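# Lay the towel flat on the table beside the basket

## Task

Get the towel lying flat as a single layer, entirely on the table top and, viewed from overhead, not overlapping the basket anywhere; the basket must remain standing upright with all of its base on the table; finally release everything and pull the hands away.

## Robot and tools

Robot: two arms, left_arm and right_arm, each ending in a five-finger hand (the left hand is the mirror of the right). Scene frame: origin at table-top height midway between the nominal arm bases; +x points out over the table, +y toward left_arm, +z up. Calibrated bases: left_arm at (-0.012, +0.361, 0) m, right_arm at (-0.005, -0.354, 0) m, both turned very slightly about z. A camera stand is fixed behind the arms.

Hand point: a point rigidly tied to the palm, about 0.05 m in front of it and 0.15 m from the wrist face. Its +z runs along the straight fingers, +y out of the palm, +x across the palm away from the thumb on the right hand (toward the thumb on the left hand). Straight fingertips reach 0.06 to 0.07 m past the point along +z and lie 0.06 m behind it along -y. A wrist bracket on the little-finger side can strike things.

Rows: every command row has 28 numbers, each in [-1, 1], covering both arms even if one is idle. Order: left dx, dy, dz, rx, ry, rz, then left little, ring, middle, index, thumb_bend, thumb_turn, force_limit, speed; then the same 14 for the right arm. The six pose numbers are an offset, not a pose: they are measured from that arm's Hand target as it stood when the action or move began, along that Hand target's own axes. 1.0 equals 0.6 m for dx, dy, dz and 180 degrees for rx, ry, rz, which together form one rotation vector. All-zero pose numbers re-request the current Hand target; repeating a nonzero offset moves further. The six finger numbers are absolute targets: -1 open/straight, +1 closed; thumb_turn -1 beside the palm, +1 opposite the fingers. force_limit maps -1 to about 0 N and +1 to 10 N (15 N for the two thumb motors). speed rises from nearly zero at -1 to full at +0.48 and stays full up to +1. No number means 'unchanged': to keep a hand as it is, resend the last eight numbers actually sent to it; if none was ever sent, use its hand_measured plus hand_force_limit and hand_speed.

execute_actions(actions, cameras): actions is a list of actions, each a list of up to 15 rows, one row per 1/30 s step; a short action repeats its last row to fill 15 steps. Every row in an action counts from the same starting Hand target. Images come back only if actions is empty or cameras names them (["all"], names, or [] for none).

move(target, speed, blend, blocking, cameras): target is one 28-number row or a list of up to 15 rows, all offsets from the same starting Hand targets. The hand points follow straight paths, finishing together, in at least 0.5 s and at most 10 s overall. speed is path top speed in m/s (0.002 to 4.3, default 0.25; turning up to twice that in rad/s), one value or one per target. blend in metres rounds corners at intermediate targets; 0 stops at each. blocking=false returns after about 0.5 s while motion continues. Moves do not avoid obstacles or the other arm; keep paths away from an arm's own base. The result adds a move: line such as done, off_target, moving, held or fault, plus limits (paced = pose clipped, held = steps withheld).

wait(seconds 0 to 10, cameras) lets time pass; stop(cameras) brakes a running move; zoom_image(camera, region [x0, y0, x1, y1] in pixels, at most 504 by 504) enlarges a part of the latest image from one camera; show_instructions shows the reference pages; finished_scene(scene=1) ends the scene irreversibly.

Results: end_effector_position (m) and end_effector_quat_wxyz are in the scene frame. Hand target is the last commanded pose after clipping; the next offsets start from it. The hand often rests 1 to 3 cm (sometimes 5 cm) from it, usually below, without touching anything; a further command is needed to close that gap. Orientation commands are clipped to within 40 degrees of the measured one. hand_measured, hand_stopped_by (moving, target, force, stalled, fault) and hand_load_n list the six motors in row order; load is positive when the finger is pushed open, and a lost grip shows as load near 0. Joint torques, velocities and motor temperatures may also appear.

Gripping: with the thumb turned in, objects 0.035 to 0.065 m thick can be held, handles down to about 0.025 m. A motor only starts when its target changes by at least 0.002. For gentle closing use speed -0.94 or lower. To squeeze harder, raise force_limit and send a more closed target; to release, send a more open one.

Cameras: cam_head_left and cam_head_right (896x504), cam_high (896x504), cam_left_wrist and cam_right_wrist (672x504, fisheye).

Avoid: anything ending up off the table, letting go of moving items, fast impacts, hard pushes, the hands squeezing or striking each other, heavy finger loads, and long holds or stretched-out poses that overheat motors (at 100 °C an arm drops for 30 to 60 s). An arm pressing on something keeps pressing until commanded back past its hand point.

Each tool is called as name(argument=value, ...) on one line, values as JSON.

Reference images:

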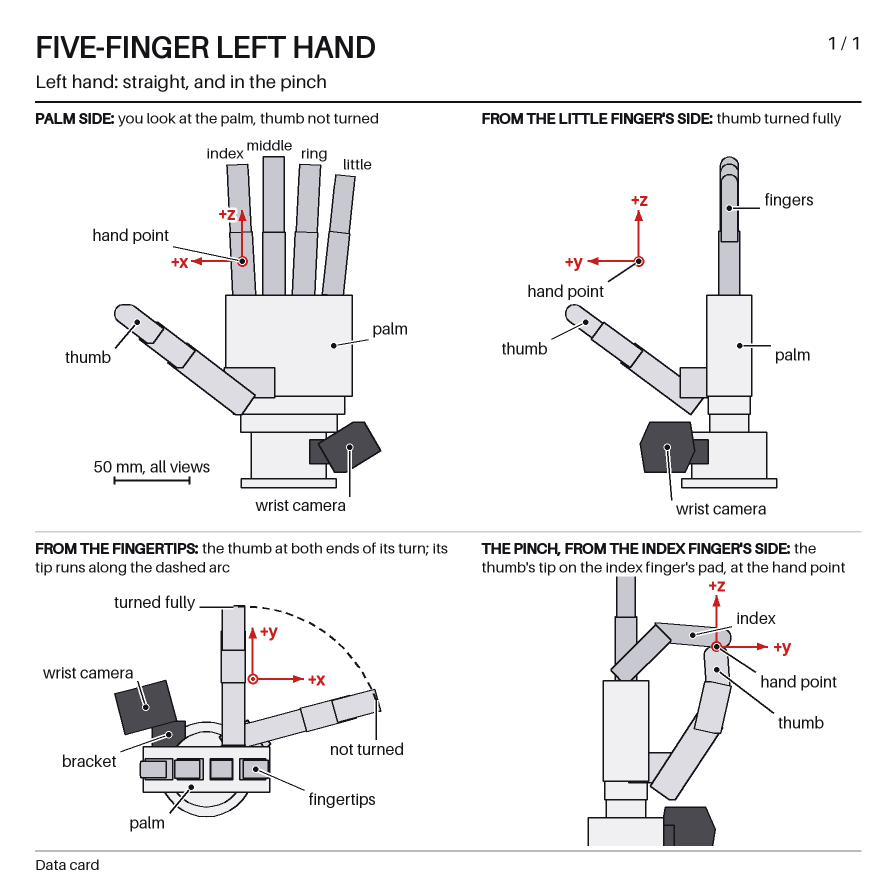

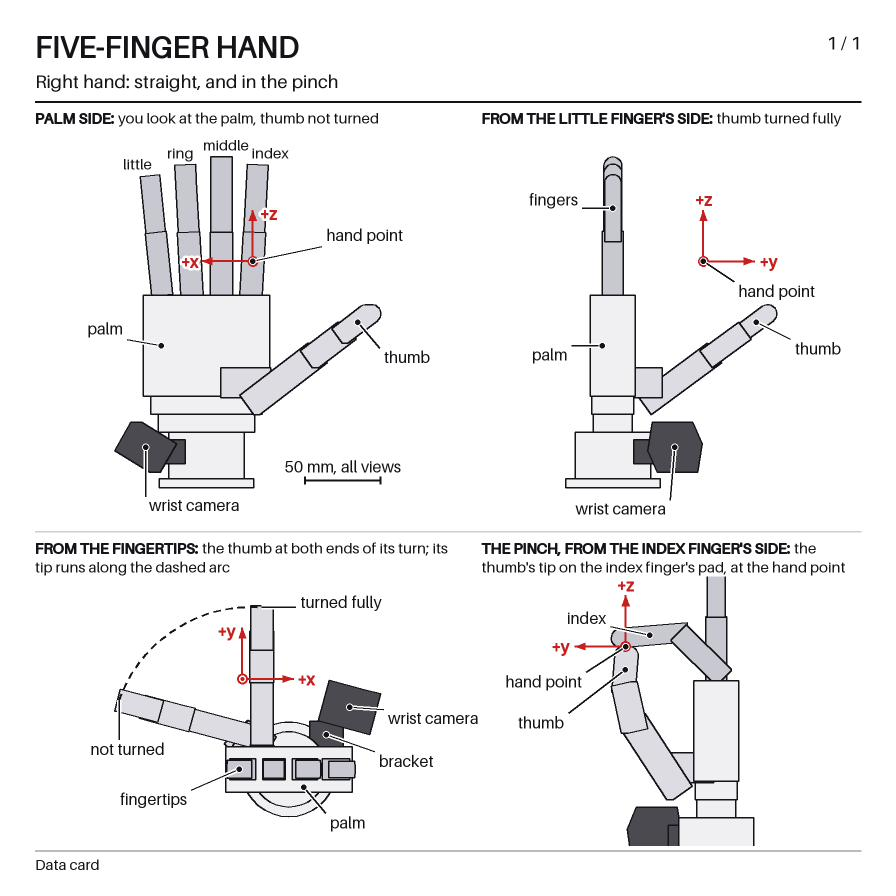

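## Session

execute_actions(actions=[])

Scene clock: 0.00 s.
left_arm: end_effector_position=(+0.7265, +0.3459, +0.1020) hand_measured=(-1.000, -1.000, -1.000, -1.000, -1.000, -1.000) hand_load_n=(+0.0, +0.0, +0.0, +0.0, +0.0, -0.5) hand_stopped_by=(target, target, target, target, target, target) hand_force_limit=0.00 hand_speed=-0.80 end_effector_quat_wxyz=(+0.282, -0.619, +0.719, -0.143) | right_arm: end_effector_position=(+0.0787, -0.0035, +0.2157) hand_measured=(-1.000, -1.000, -1.000, -1.000, -1.000, -1.000) hand_load_n=(+0.0, +0.0, +0.0, +0.0, +0.0, +0.0) hand_stopped_by=(target, target, target, target, target, target) hand_force_limit=0.00 hand_speed=-0.80 end_effector_quat_wxyz=(-0.091, +0.769, -0.468, -0.425)
Joint positions: left_arm=[-0.022 2.058 1.859 -0.748 -0.164 0.168] | right_arm=[0.812 1.349 0.967 -1.196 -0.9 0.324]
Joint velocities: within noise
Joint torques (N m): no reading
Motor temperatures (°C): left_arm=[22 28 25 25 27 25] | right_arm=[27 26 24 24 24 27]
Heat: left arm: hottest shoulder 28 °C; right arm: hottest waist 27 °C.
Hand target: left_arm +0.7377, +0.3455, +0.1255; +0.298, -0.615, +0.712, -0.158 | right_arm +0.0829, +0.0009, +0.2214; -0.099, +0.772, -0.464, -0.423

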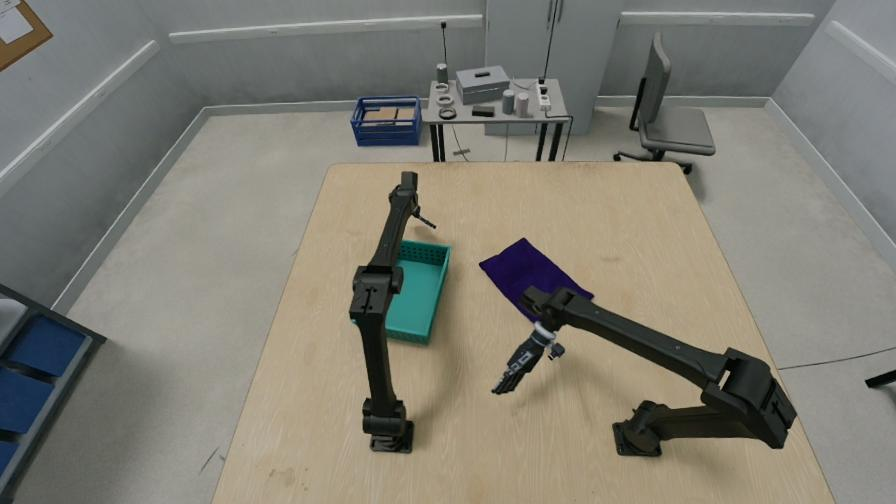

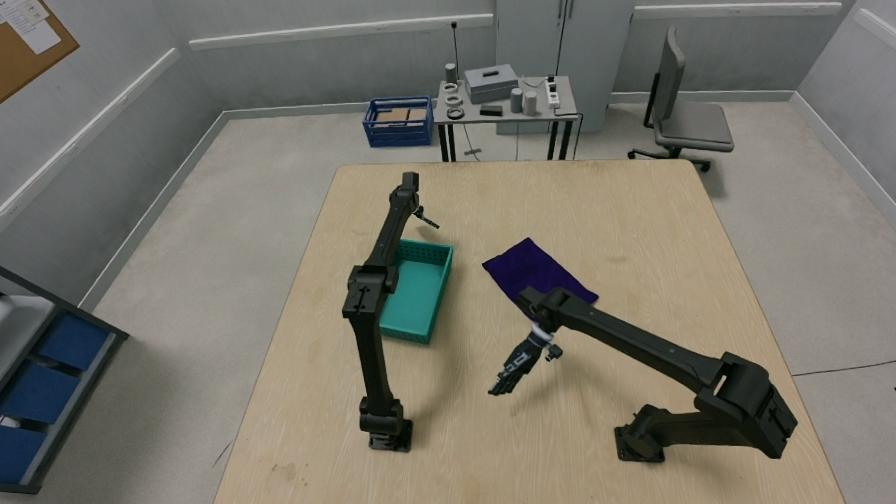

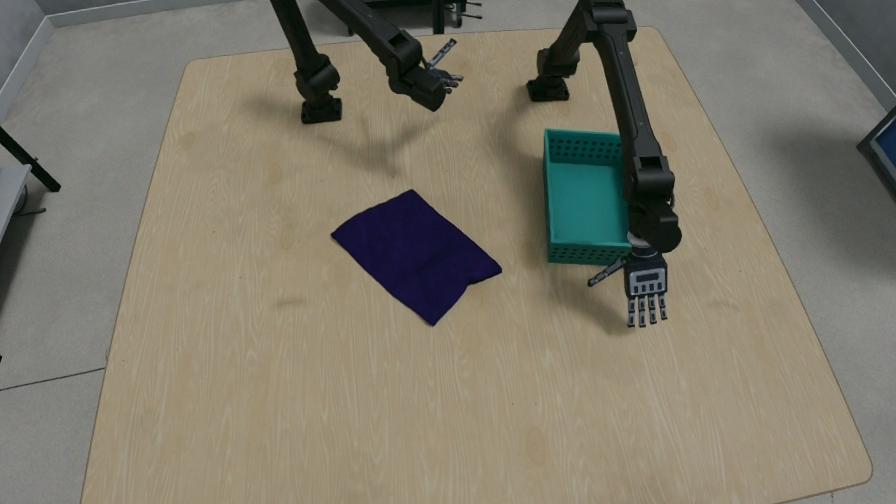

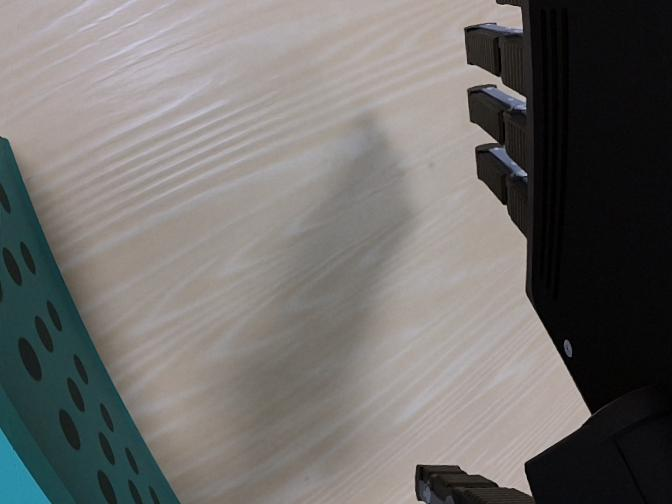

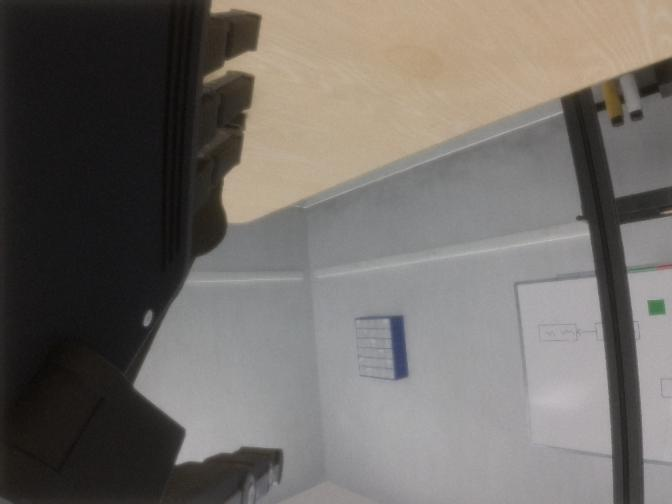

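zoom_image(camera="cam_high", region=[300, 160, 540, 350])

zoom_image(camera="cam_head_left", region=[440, 210, 640, 350])

Scaled by 2.100.

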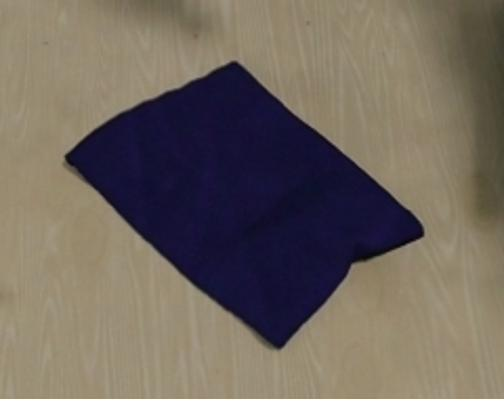

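Scaled by 2.520.

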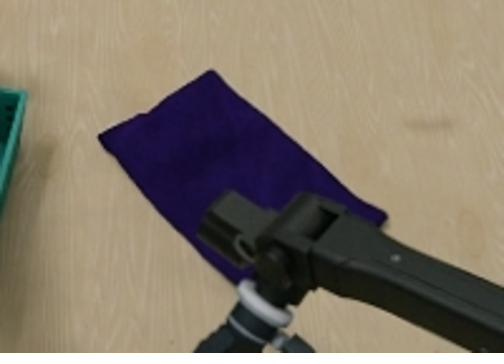

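move(target=[0,0,0,0,0,0,-1,-1,-1,-1,-1,-1,0,-0.8,0.2343,-0.2085,-0.705,0.212,0.2613,0.1207,-1,-1,-1,-1,-1,-1,0,-0.8], speed=0.25, cameras=["all"])

Scene clock: 64.23 s.
left_arm: end_effector_position=(+0.7265, +0.3459, +0.1020) hand_measured=(-1.000, -1.000, -1.000, -1.000, -1.000, -1.000) hand_load_n=(+0.0, +0.0, +0.0, +0.0, +0.0, +0.0) hand_stopped_by=(target, target, target, target, target, target) hand_force_limit=0.00 hand_speed=-0.80 end_effector_quat_wxyz=(+0.282, -0.619, +0.719, -0.143) | right_arm: end_effector_position=(+0.4397, -0.2488, +0.3422) hand_measured=(-1.000, -1.000, -1.000, -1.000, -1.000, -1.000) hand_load_n=(+0.0, +0.0, +0.0, +0.0, +0.0, -0.5) hand_stopped_by=(target, target, target, target, target, target) hand_force_limit=0.00 hand_speed=-0.80 end_effector_quat_wxyz=(-0.067, +0.703, -0.705, +0.066)
Joint positions: left_arm=[-0.022 2.058 1.859 -0.748 -0.164 0.168] | right_arm=[0.162 1.579 1.867 -1.671 0.027 0.157]
Joint torques (N m): left_arm=[-0.62 -22.48 11.66 1.22 -0.01 0.05] | right_arm=[1.03 -12.57 12.56 -0.25 0.09 -0.1]
Motor temperatures (°C): left_arm=[22 32 31 25 26 25] | right_arm=[27 27 29 24 24 27]
Heat: left arm: hottest shoulder 32 °C; right arm: hottest elbow 29 °C.
Hand target: left_arm +0.7377, +0.3455, +0.1255; +0.298, -0.615, +0.712, -0.158 | right_arm +0.4498, -0.2505, +0.3499; -0.071, +0.703, -0.704, +0.071
Off the commanded pose: left_arm 0.026 m, 3 deg | right_arm 0.013 m, 1 deg.
move: off_target (left_arm, right_arm)
camera_calibration:
cam_right_wrist: T_world_to_cam=[[-0.945133, -0.229553, -0.232441, 0.448853], [-0.318896, 0.802729, 0.503916, 0.159846], [0.0709119, 0.550392, -0.83189, 0.506541], [0, 0, 0, 1]] pos_world=[0.43928, -0.304074, 0.445169]

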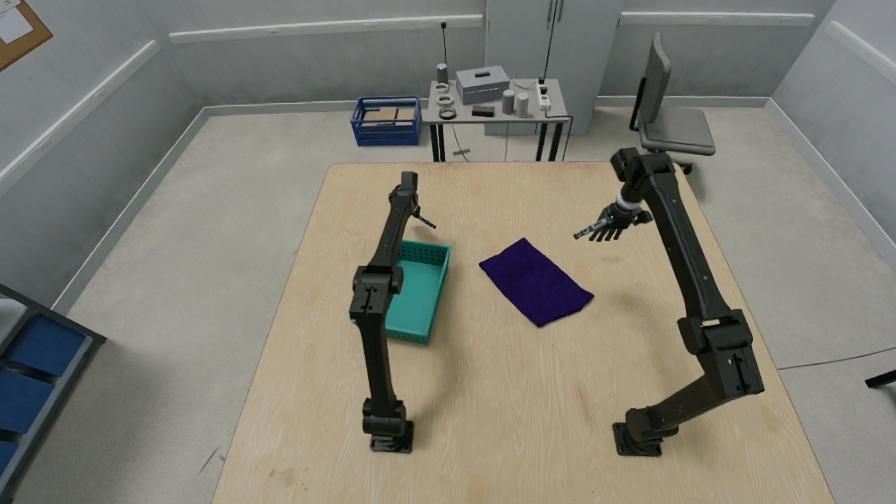

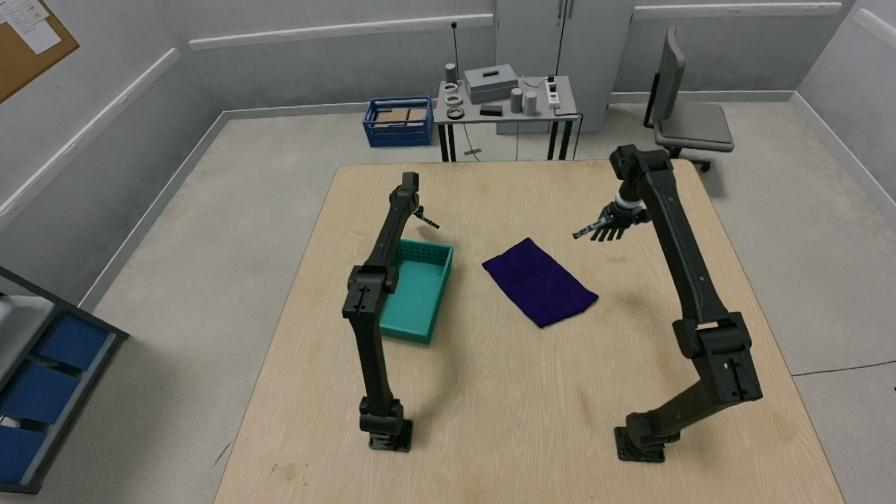

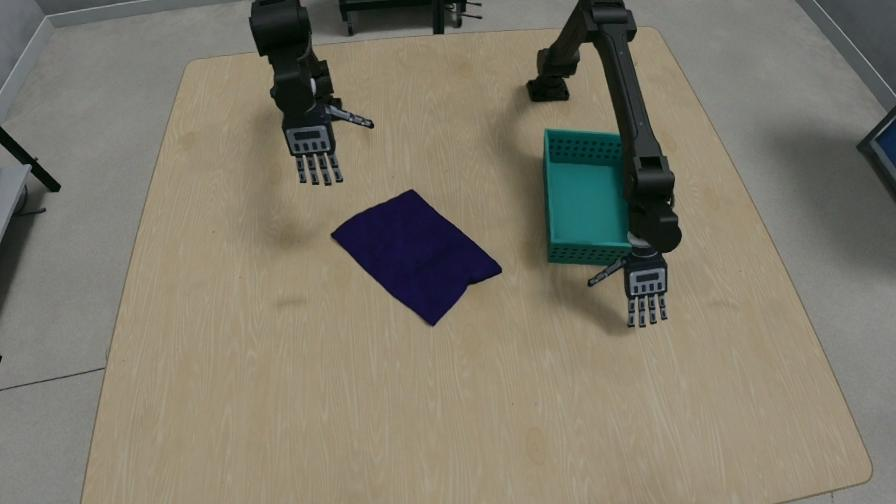

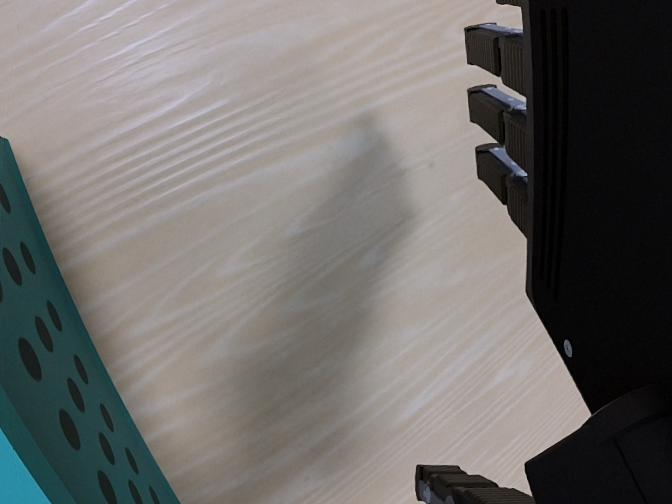

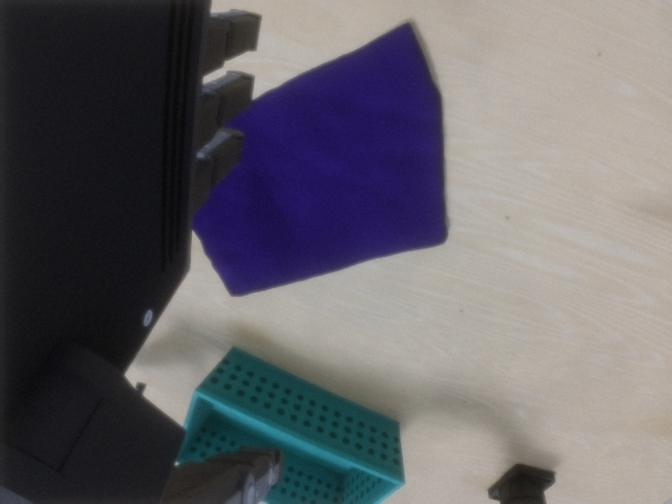

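zoom_image(camera="cam_right_wrist", region=[180, 0, 480, 310])

zoom_image(camera="cam_head_left", region=[460, 220, 620, 340])

zoom_image(camera="cam_high", region=[320, 180, 510, 335])

Scaled by 1.626 from the camera's 672x504 image, which has a finer 960x720 frame.

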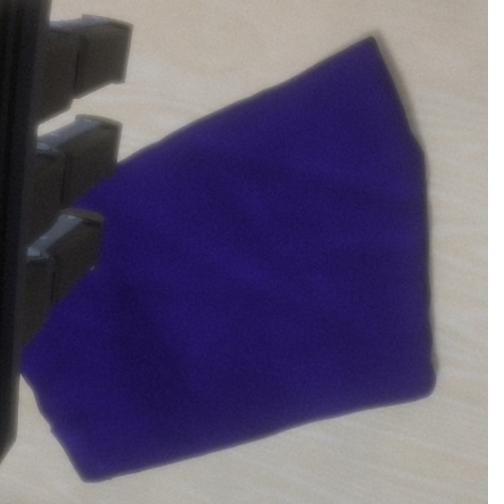

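Scaled by 3.150.

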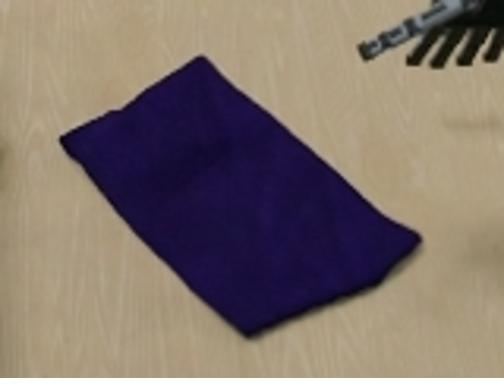

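Scaled by 2.653.

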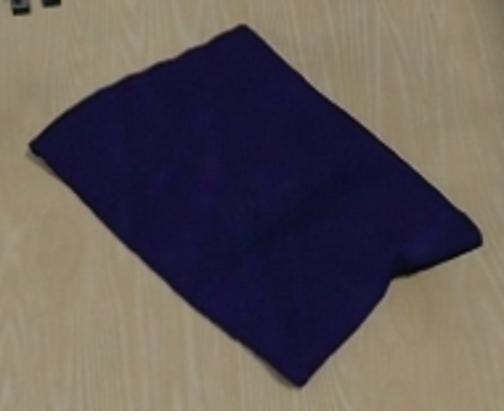

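move(target=[0,0,0,0,0,0,-1,-1,-1,-1,-1,-1,0,-0.8,0.083,0.2137,0.2967,0,0,0,-1,-1,-1,-1,-1,-1,0,-0.8], speed=0.25, cameras=["cam_right_wrist"])

zoom_image(camera="cam_right_wrist", region=[200, 0, 672, 354])

Scene clock: 80.47 s.
left_arm: end_effector_position=(+0.7265, +0.3459, +0.1020) hand_measured=(-1.000, -1.000, -1.000, -1.000, -1.000, -1.000) hand_load_n=(+0.0, +0.0, +0.0, +0.0, +0.0, +0.0) hand_stopped_by=(target, target, target, target, target, target) hand_force_limit=0.00 hand_speed=-0.80 end_effector_quat_wxyz=(+0.282, -0.619, +0.719, -0.143) | right_arm: end_effector_position=(+0.3578, -0.2966, +0.1467) hand_measured=(-1.000, -1.000, -1.000, -1.000, -1.000, -1.000) hand_load_n=(+0.0, +0.0, -0.5, +0.0, +0.0, -0.5) hand_stopped_by=(target, target, target, target, target, target) hand_force_limit=0.00 hand_speed=-0.80 end_effector_quat_wxyz=(-0.061, +0.701, -0.708, +0.063)
Joint positions: left_arm=[-0.022 2.058 1.859 -0.748 -0.164 0.168] | right_arm=[0.074 1.351 1.103 -1.148 0.016 0.077]
Joint torques (N m): left_arm=[-0.79 -22.48 11.71 1.18 -0.02 0.05] | right_arm=[1.2 -11.34 8.06 0.72 -0.22 -0.22]
Heat: left arm: hottest shoulder 32 °C; right arm: hottest elbow 32 °C.
Hand target: left_arm +0.7377, +0.3455, +0.1255; +0.298, -0.615, +0.712, -0.158 | right_arm +0.3597, -0.3002, +0.1498; -0.071, +0.703, -0.704, +0.071
Off the commanded pose: left_arm 0.026 m, 3 deg | right_arm 0.005 m, 1 deg.
move: off_target (left_arm)
camera_calibration:
cam_right_wrist: T_world_to_cam=[[-0.949551, -0.22371, -0.219788, 0.316549], [-0.306899, 0.807079, 0.504417, 0.267479], [0.0645427, 0.546422, -0.835019, 0.377586], [0, 0, 0, 1]] pos_world=[0.358298, -0.351383, 0.249944]
Images, in order (width x height): cam_right_wrist 672x504.

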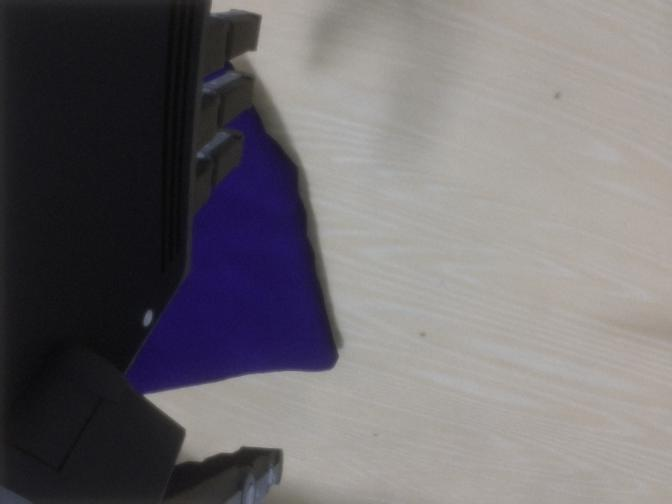

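Scaled by 1.068 from the camera's 672x504 image, which has a finer 960x720 frame.

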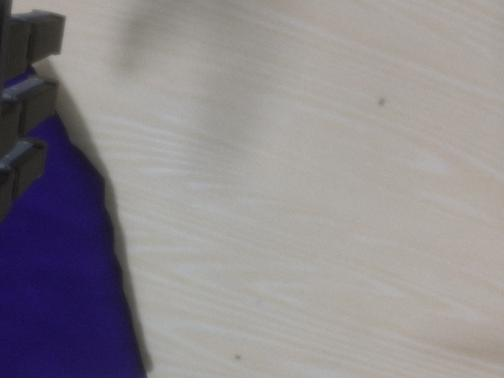

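zoom_image(camera="cam_right_wrist", region=[180, 90, 380, 400])

Scaled by 1.626 from the camera's 672x504 image, which has a finer 960x720 frame.

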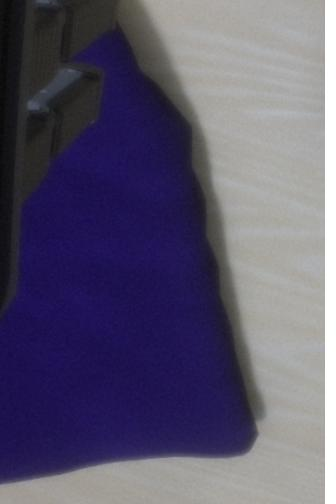

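move(target=[[0.0668,-0.1275,-0.255,-0.1467,0.0593,-0.0507,-1,-1,-1,-1,-1,-1,0,-0.8,0,0,0,0,0,0,-1,-1,-1,-1,-1,-1,0,-0.8],[0.334,-0.0752,-0.3752,-0.1467,0.0593,-0.0507,-1,-1,-1,-1,-1,-1,0,-0.8,0,0,0,0,0,0,-1,-1,-1,-1,-1,-1,0,-0.8],[0.3927,0.0857,-0.193,-0.1467,0.0593,-0.0507,-1,-1,-1,-1,-1,-1,0,-0.8,0,0,0,0,0,0,-1,-1,-1,-1,-1,-1,0,-0.8]], speed=0.25, blend=[0.03,0.03,0], cameras=["cam_left_wrist","cam_high","cam_head_left"])

Scene clock: 129.77 s.
left_arm: end_effector_position=(+0.6024, +0.1089, +0.1155) hand_measured=(-1.000, -1.000, -1.000, -1.000, -1.000, -1.000) hand_load_n=(+0.0, +0.0, +0.0, +0.0, +0.0, +0.0) hand_stopped_by=(target, target, target, target, target, target) hand_force_limit=0.00 hand_speed=-0.80 end_effector_quat_wxyz=(-0.060, +0.698, -0.711, +0.054) | right_arm: end_effector_position=(+0.3578, -0.2965, +0.1467) hand_measured=(-1.000, -1.000, -1.000, -1.000, -1.000, -1.000) hand_load_n=(+0.0, +0.0, +0.0, +0.0, -0.5, +0.0) hand_stopped_by=(target, target, target, target, target, target) hand_force_limit=0.00 hand_speed=-0.80 end_effector_quat_wxyz=(-0.061, +0.701, -0.707, +0.063)
Joint positions: left_arm=[-0.321 2.158 2.112 -1.374 -0.06 -0.311] | right_arm=[0.074 1.351 1.103 -1.148 0.015 0.076]
Joint torques (N m): left_arm=[-0.21 -23.36 9.7 0.66 -0.05 -0.11] | right_arm=[0.67 -10.7 7.88 0.77 -0.13 -0.27]
Heat: left arm: hottest shoulder 34 °C; right arm: hottest elbow 30 °C.
Hand target: left_arm +0.6105, +0.1103, +0.1303; -0.070, +0.704, -0.703, +0.070 | right_arm +0.3597, -0.3001, +0.1498; -0.071, +0.703, -0.704, +0.071
Off the commanded pose: left_arm 0.017 m, 2 deg | right_arm 0.005 m, 1 deg.
move: off_target (left_arm)
camera_calibration:
cam_left_wrist: T_world_to_cam=[[0.961327, -0.251122, 0.113085, -0.560878], [-0.274226, -0.834756, 0.477476, 0.203098], [-0.0255064, -0.490022, -0.871337, 0.286741], [0, 0, 0, 1]] pos_world=[0.602195, 0.169198, 0.2163]
Images, in order (width x height): cam_head_left 896x504, cam_high 896x504, cam_left_wrist 672x504.

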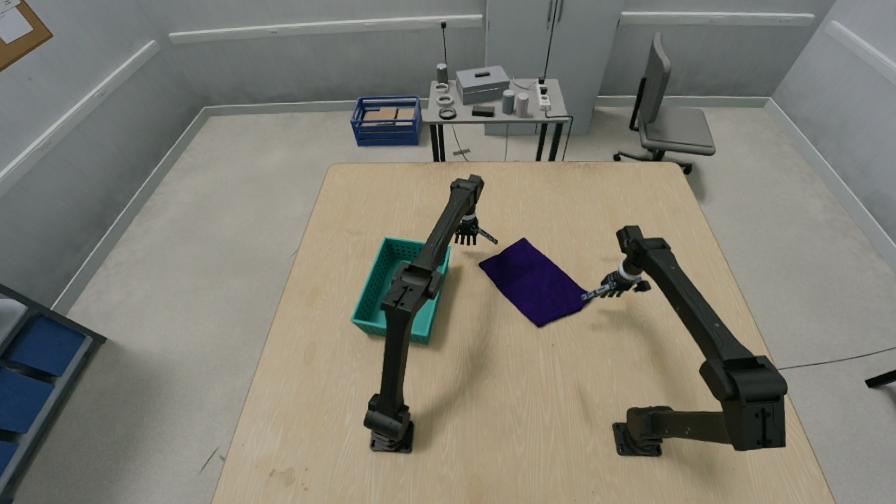

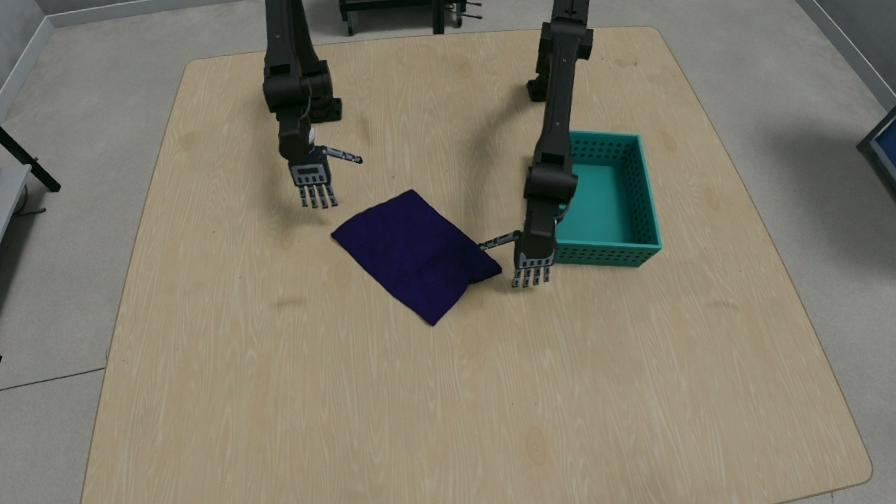

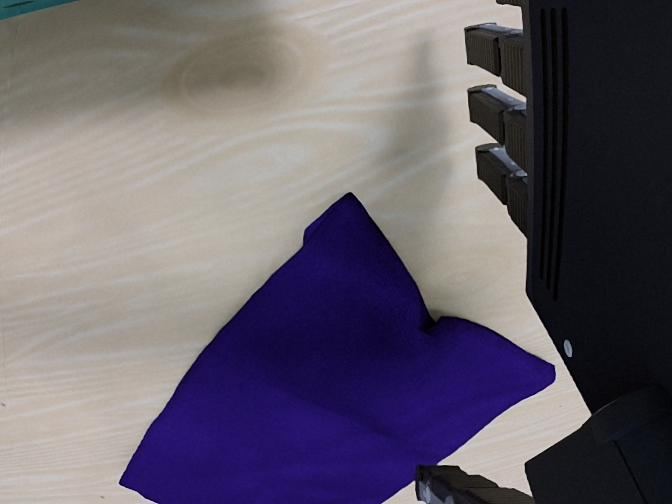

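zoom_image(camera="cam_left_wrist", region=[280, 170, 580, 400])

zoom_image(camera="cam_left_wrist", region=[100, 200, 400, 504])

Scaled by 1.680 from the camera's 672x504 image, which has a finer 960x720 frame.

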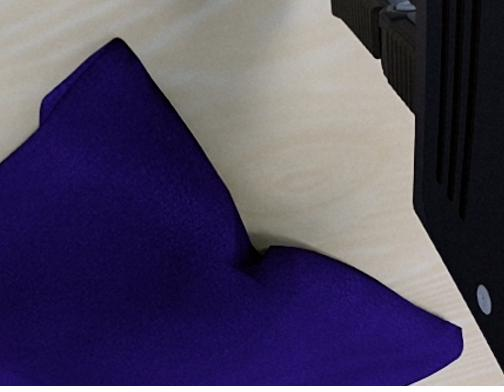

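Scaled by 1.658 from the camera's 672x504 image, which has a finer 960x720 frame.

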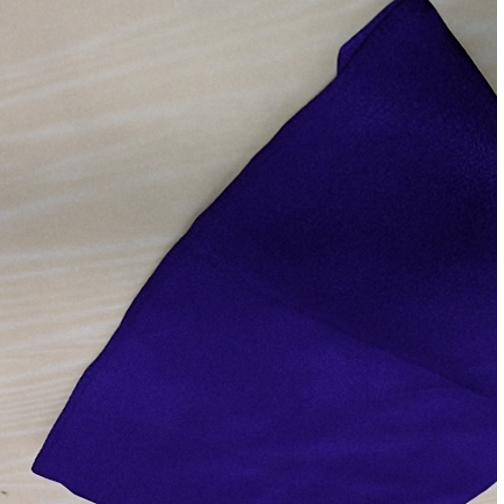

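zoom_image(camera="cam_left_wrist", region=[390, 270, 500, 380])

zoom_image(camera="cam_left_wrist", region=[280, 170, 400, 290])

Scaled by 4.582 from the camera's 672x504 image, which has a finer 960x720 frame.

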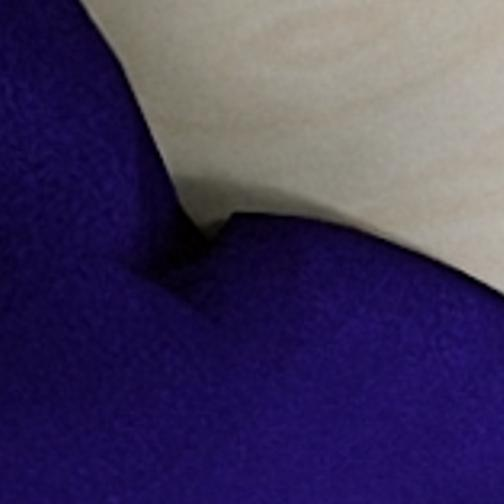

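Scaled by 4.200 from the camera's 672x504 image, which has a finer 960x720 frame.

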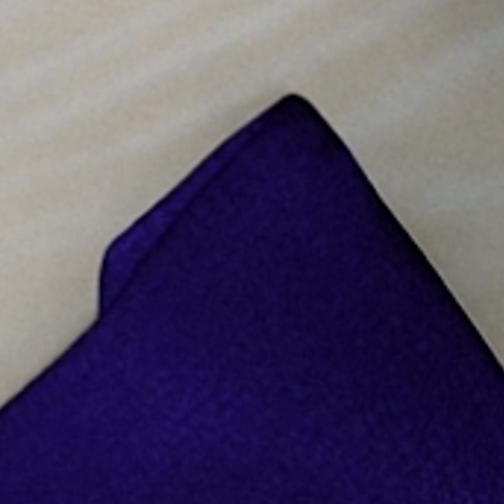

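move(target=[0.2755,0.1738,-0.0695,0,0,0,-1,-1,-1,-1,-1,-1,0,-0.8,0.333,-0.082,-0.068,0,0,0,-1,-1,-1,-1,-1,-1,0,-0.8], speed=0.25, cameras=["cam_left_wrist"])

zoom_image(camera="cam_left_wrist", region=[50, 250, 400, 504])

Scene clock: 175.60 s.
left_arm: end_effector_position=(+0.4917, -0.0528, +0.1279) hand_measured=(-1.000, -1.000, -1.000, -1.000, -1.000, -1.000) hand_load_n=(+0.0, +0.0, +0.0, +0.0, +0.0, +0.0) hand_stopped_by=(target, target, target, target, target, target) hand_force_limit=0.00 hand_speed=-0.80 end_effector_quat_wxyz=(-0.064, +0.698, -0.711, +0.051) | right_arm: end_effector_position=(+0.3868, -0.4934, +0.1902) hand_measured=(-1.000, -1.000, -1.000, -1.000, -1.000, -1.000) hand_load_n=(+0.0, +0.0, +0.0, +0.0, +0.0, +0.0) hand_stopped_by=(target, target, target, target, target, target) hand_force_limit=0.00 hand_speed=-0.80 end_effector_quat_wxyz=(-0.068, +0.698, -0.710, +0.064)
Joint positions: left_arm=[-0.616 2.088 2.028 -1.389 -0.11 -0.603] | right_arm=[-0.388 1.486 1.358 -1.271 -0.074 -0.369]
Joint torques (N m): left_arm=[-0.32 -22.42 11.3 -0.02 -0.12 -0.11] | right_arm=[1.73 -10.4 12.88 -0.51 -0.34 -0.24]
Motor temperatures (°C): left_arm=[22 38 32 25 25 24] | right_arm=[27 27 30 24 24 27]
Heat: left arm: hottest shoulder 38 °C; right arm: hottest elbow 30 °C.
Hand target: left_arm +0.5002, -0.0551, +0.1510; -0.069, +0.704, -0.703, +0.070 | right_arm +0.3994, -0.5000, +0.1995; -0.071, +0.703, -0.704, +0.071
Off the commanded pose: left_arm 0.025 m, 3 deg | right_arm 0.017 m, 1 deg.
move: off_target (left_arm, right_arm)
camera_calibration:
cam_left_wrist: T_world_to_cam=[[0.961348, -0.251568, 0.111913, -0.496383], [-0.274315, -0.840102, 0.467954, 0.0327578], [-0.023704, -0.480565, -0.876639, 0.215706], [0, 0, 0, 1]] pos_world=[0.491295, 0.00630709, 0.229319]
Images, in order (width x height): cam_left_wrist 672x504.

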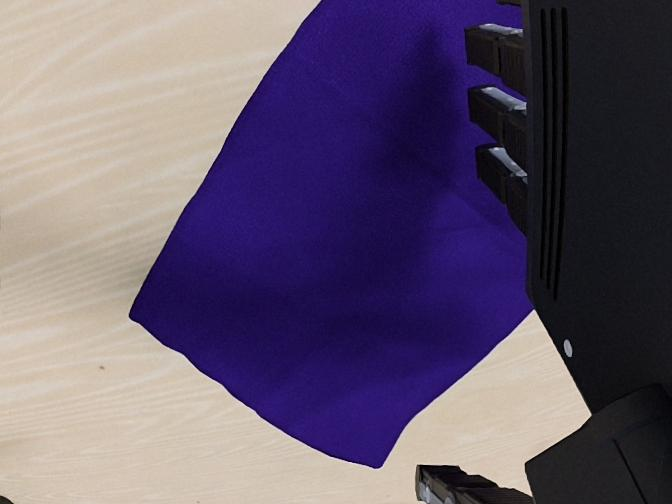

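Scaled by 1.440 from the camera's 672x504 image, which has a finer 960x720 frame.

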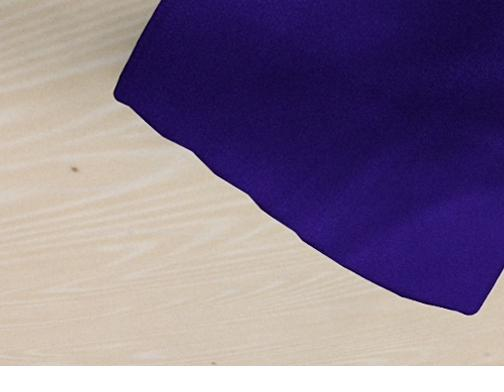

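zoom_image(camera="cam_left_wrist", region=[110, 280, 280, 430])

zoom_image(camera="cam_left_wrist", region=[260, 360, 430, 504])

zoom_image(camera="cam_left_wrist", region=[370, 300, 540, 450])

zoom_image(camera="cam_left_wrist", region=[140, 0, 340, 300])

Scaled by 2.965 from the camera's 672x504 image, which has a finer 960x720 frame.

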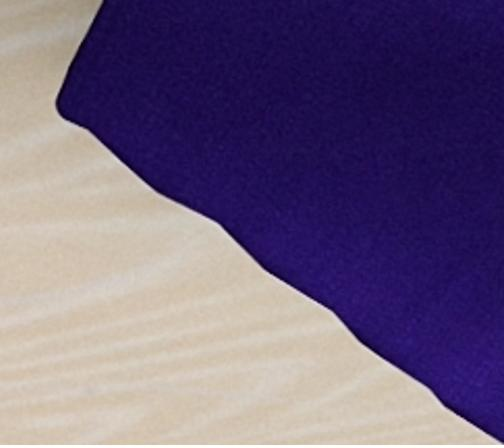

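Scaled by 2.965 from the camera's 672x504 image, which has a finer 960x720 frame.

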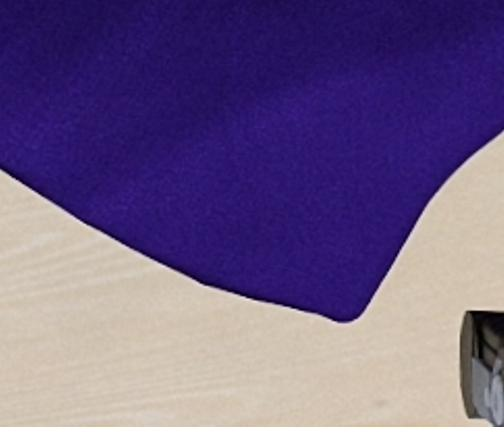

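Scaled by 2.965 from the camera's 672x504 image, which has a finer 960x720 frame.

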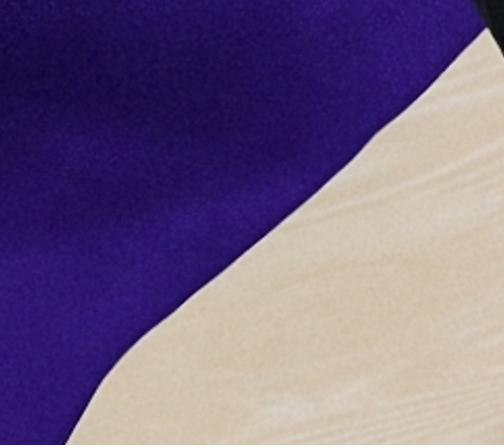

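Scaled by 1.680 from the camera's 672x504 image, which has a finer 960x720 frame.

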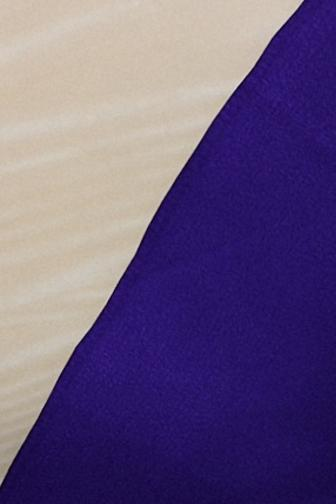

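move(target=[[-0.175,-0.164,-0.1367,-0.048,0.056,0.12,-1,-1,-1,-1,-1,-1,0,-0.8,0,0,0,0,0,0,-1,-1,-1,-1,-1,-1,0,-0.8],[-0.3183,-0.2543,0.0877,-0.0963,0.1114,0.2395,-1,-1,-1,-1,-1,-1,0,-0.8,0,0,0,0,0,0,-1,-1,-1,-1,-1,-1,0,-0.8]], speed=0.25, blend=[0.04,0], cameras=["cam_left_wrist"])

Scene clock: 215.80 s.
left_arm: end_effector_position=(+0.6522, +0.1396, +0.1100) hand_measured=(-1.000, -1.000, -1.000, -1.000, -1.000, -1.000) hand_load_n=(+0.0, +0.0, +0.0, +0.0, +0.0, +0.0) hand_stopped_by=(target, target, target, target, target, target) hand_force_limit=0.00 hand_speed=-0.80 end_effector_quat_wxyz=(-0.049, -0.409, +0.902, -0.133) | right_arm: end_effector_position=(+0.3868, -0.4935, +0.1902) hand_measured=(-1.000, -1.000, -1.000, -1.000, -1.000, -1.000) hand_load_n=(+0.0, +0.0, +0.0, +0.0, +0.0, +0.0) hand_stopped_by=(target, target, target, target, target, target) hand_force_limit=0.00 hand_speed=-0.80 end_effector_quat_wxyz=(-0.068, +0.698, -0.710, +0.064)
Joint positions: left_arm=[-0.233 2.507 2.707 -1.679 0.269 0.461] | right_arm=[-0.388 1.486 1.358 -1.271 -0.074 -0.369]
Joint torques (N m): left_arm=[-1.14 -24.82 12.79 -0.06 0.17 0.17] | right_arm=[1.08 -10.17 12.86 -0.62 -0.31 -0.23]
Motor temperatures (°C): left_arm=[22 38 34 24 25 24] | right_arm=[26 27 37 24 23 26]
Heat: left arm: hottest shoulder 38 °C; right arm: hottest elbow 37 °C.
Hand target: left_arm +0.6601, +0.1361, +0.1290; -0.134, -0.379, +0.914, -0.055 | right_arm +0.3994, -0.5000, +0.1995; -0.071, +0.703, -0.704, +0.071
Off the commanded pose: left_arm 0.021 m, 14 deg | right_arm 0.017 m, 1 deg.
joint sent to its limit (left arm) — joint 4 (wrist pitch), lower limit. The joint targets are off in orientation, not in position.
move: off_target (left_arm, right_arm)
camera_calibration:
cam_left_wrist: T_world_to_cam=[[0.575967, -0.792455, 0.200693, -0.283211], [-0.695991, -0.346592, 0.628864, 0.435227], [-0.428788, -0.501886, -0.751167, 0.549603], [0, 0, 0, 1]] pos_world=[0.701697, 0.202252, 0.195983]
Images, in order (width x height): cam_left_wrist 672x504.

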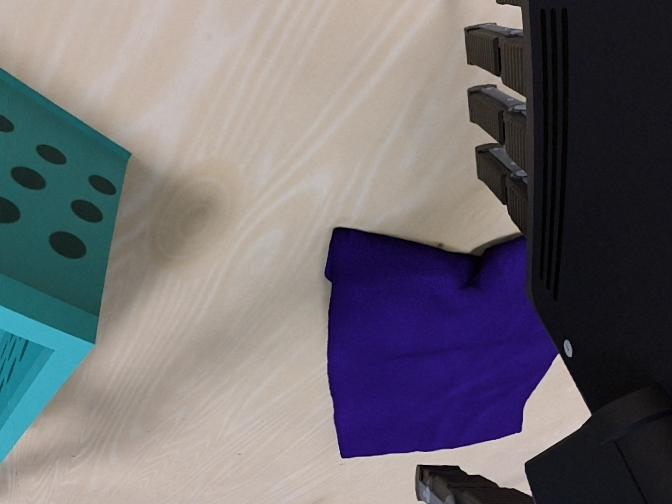

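zoom_image(camera="cam_left_wrist", region=[300, 210, 530, 350])

zoom_image(camera="cam_left_wrist", region=[310, 215, 410, 315])

zoom_image(camera="cam_left_wrist", region=[430, 215, 530, 315])

Scaled by 2.191 from the camera's 672x504 image, which has a finer 960x720 frame.

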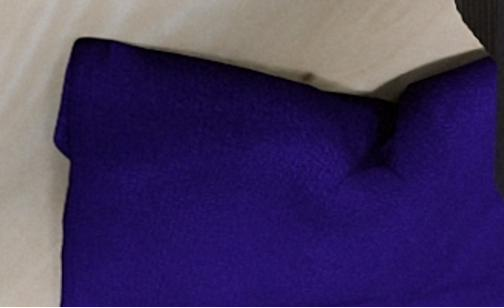

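Scaled by 5.040 from the camera's 672x504 image, which has a finer 960x720 frame.

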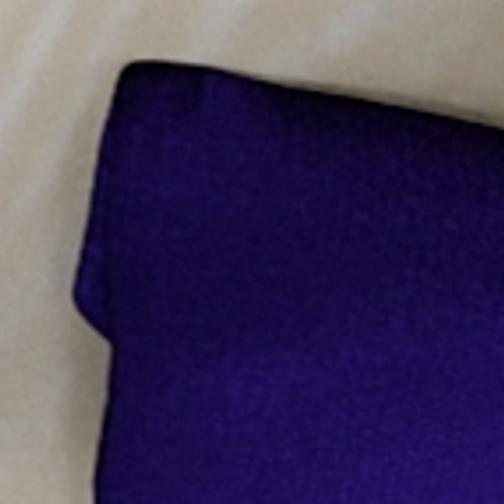

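Scaled by 5.040 from the camera's 672x504 image, which has a finer 960x720 frame.

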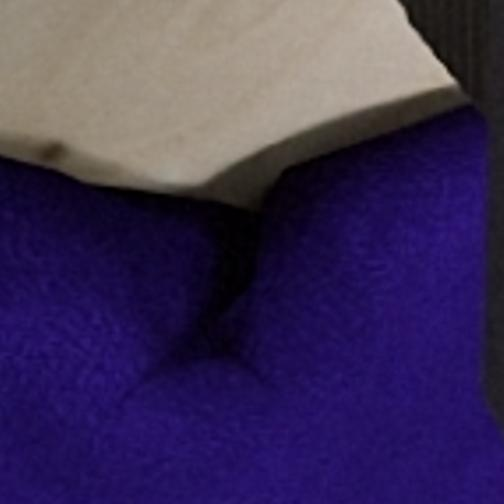

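move(target=[0,0,0,0,0,0,-1,-1,-1,-1,-1,-1,0,-0.8,-0.1833,0.127,0.1689,0.0149,-0.1533,0.2586,0.9,0.9,0.9,0.9,-1,-1,0,0.3], speed=0.25, cameras=["cam_right_wrist","cam_left_wrist"])

zoom_image(camera="cam_right_wrist", region=[150, 100, 550, 400])

Scene clock: 249.13 s.
left_arm: end_effector_position=(+0.6522, +0.1398, +0.1099) hand_measured=(-1.000, -1.000, -1.000, -1.000, -1.000, -1.000) hand_load_n=(+0.0, -0.5, +0.0, +0.0, +0.0, +0.0) hand_stopped_by=(target, target, target, target, target, target) hand_force_limit=0.00 hand_speed=-0.80 end_effector_quat_wxyz=(-0.048, -0.408, +0.902, -0.133) | right_arm: end_effector_position=(+0.3430, -0.3865, +0.0814) hand_measured=(+0.900, +0.900, +0.900, +0.900, -1.000, -1.000) hand_load_n=(+0.0, +0.0, +0.0, +0.0, +0.0, +0.0) hand_stopped_by=(target, target, target, target, target, target) hand_force_limit=0.00 hand_speed=0.30 end_effector_quat_wxyz=(+0.263, -0.374, +0.881, +0.120)
Joint positions: left_arm=[-0.233 2.507 2.707 -1.679 0.268 0.463] | right_arm=[-0.513 1.393 0.789 -0.821 -0.569 0.294]
Joint torques (N m): left_arm=[-0.79 -25.23 12.81 -0.06 0.18 0.16] | right_arm=[0.97 -9.47 6.87 0.49 -0.76 0.11]
Heat: left arm: hottest shoulder 35 °C; right arm: hottest elbow 38 °C.
Hand target: left_arm +0.6601, +0.1361, +0.1290; -0.134, -0.379, +0.914, -0.055 | right_arm +0.3451, -0.3898, +0.0850; +0.270, -0.365, +0.884, +0.112
Off the commanded pose: left_arm 0.021 m, 14 deg | right_arm 0.005 m, 2 deg.
joint sent to its limit (left arm) — joint 4 (wrist pitch), lower limit. The joint targets are off in orientation, not in position.
move: off_target (left_arm)
camera_calibration:
cam_left_wrist: T_world_to_cam=[[0.574756, -0.793419, 0.200351, -0.282079], [-0.696821, -0.346152, 0.628188, 0.435959], [-0.429064, -0.500664, -0.751824, 0.549774], [0, 0, 0, 1]] pos_world=[0.7018, 0.202353, 0.195985]
cam_right_wrist: T_world_to_cam=[[-0.817525, 0.55439, -0.155901, 0.518354], [0.102132, 0.405991, 0.908152, 0.0403073], [0.566765, 0.726514, -0.388528, 0.234129], [0, 0, 0, 1]] pos_world=[0.286954, -0.473833, 0.135173]
Images, in order (width x height): cam_left_wrist 672x504, cam_right_wrist 672x504.

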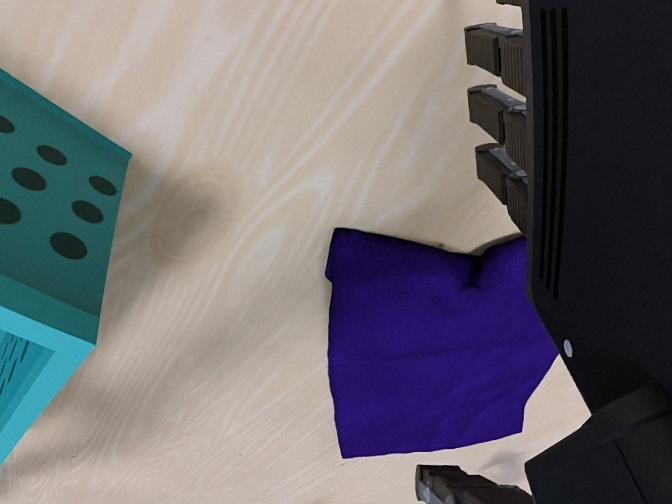

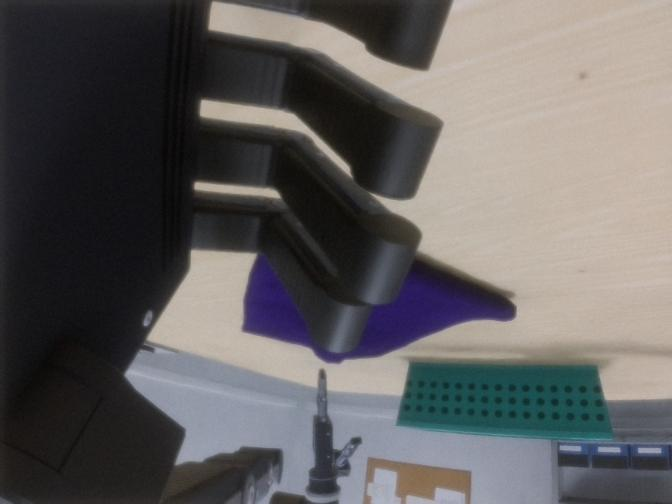

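Scaled by 1.260 from the camera's 672x504 image, which has a finer 960x720 frame.

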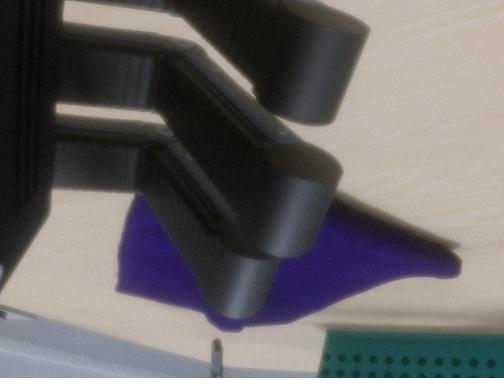

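zoom_image(camera="cam_right_wrist", region=[410, 230, 550, 350])

zoom_image(camera="cam_right_wrist", region=[230, 240, 390, 380])

Scaled by 3.600 from the camera's 672x504 image, which has a finer 960x720 frame.

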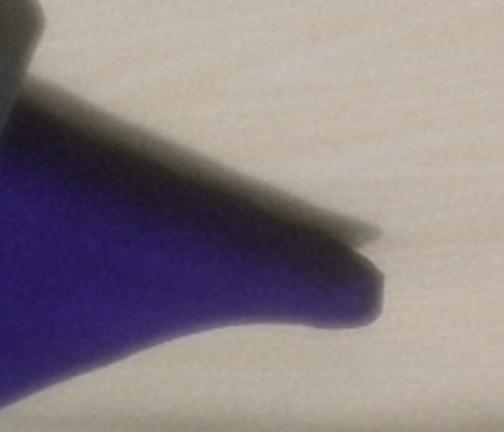

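Scaled by 3.150 from the camera's 672x504 image, which has a finer 960x720 frame.

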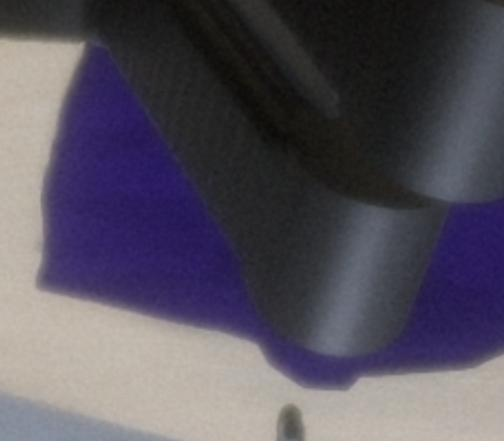

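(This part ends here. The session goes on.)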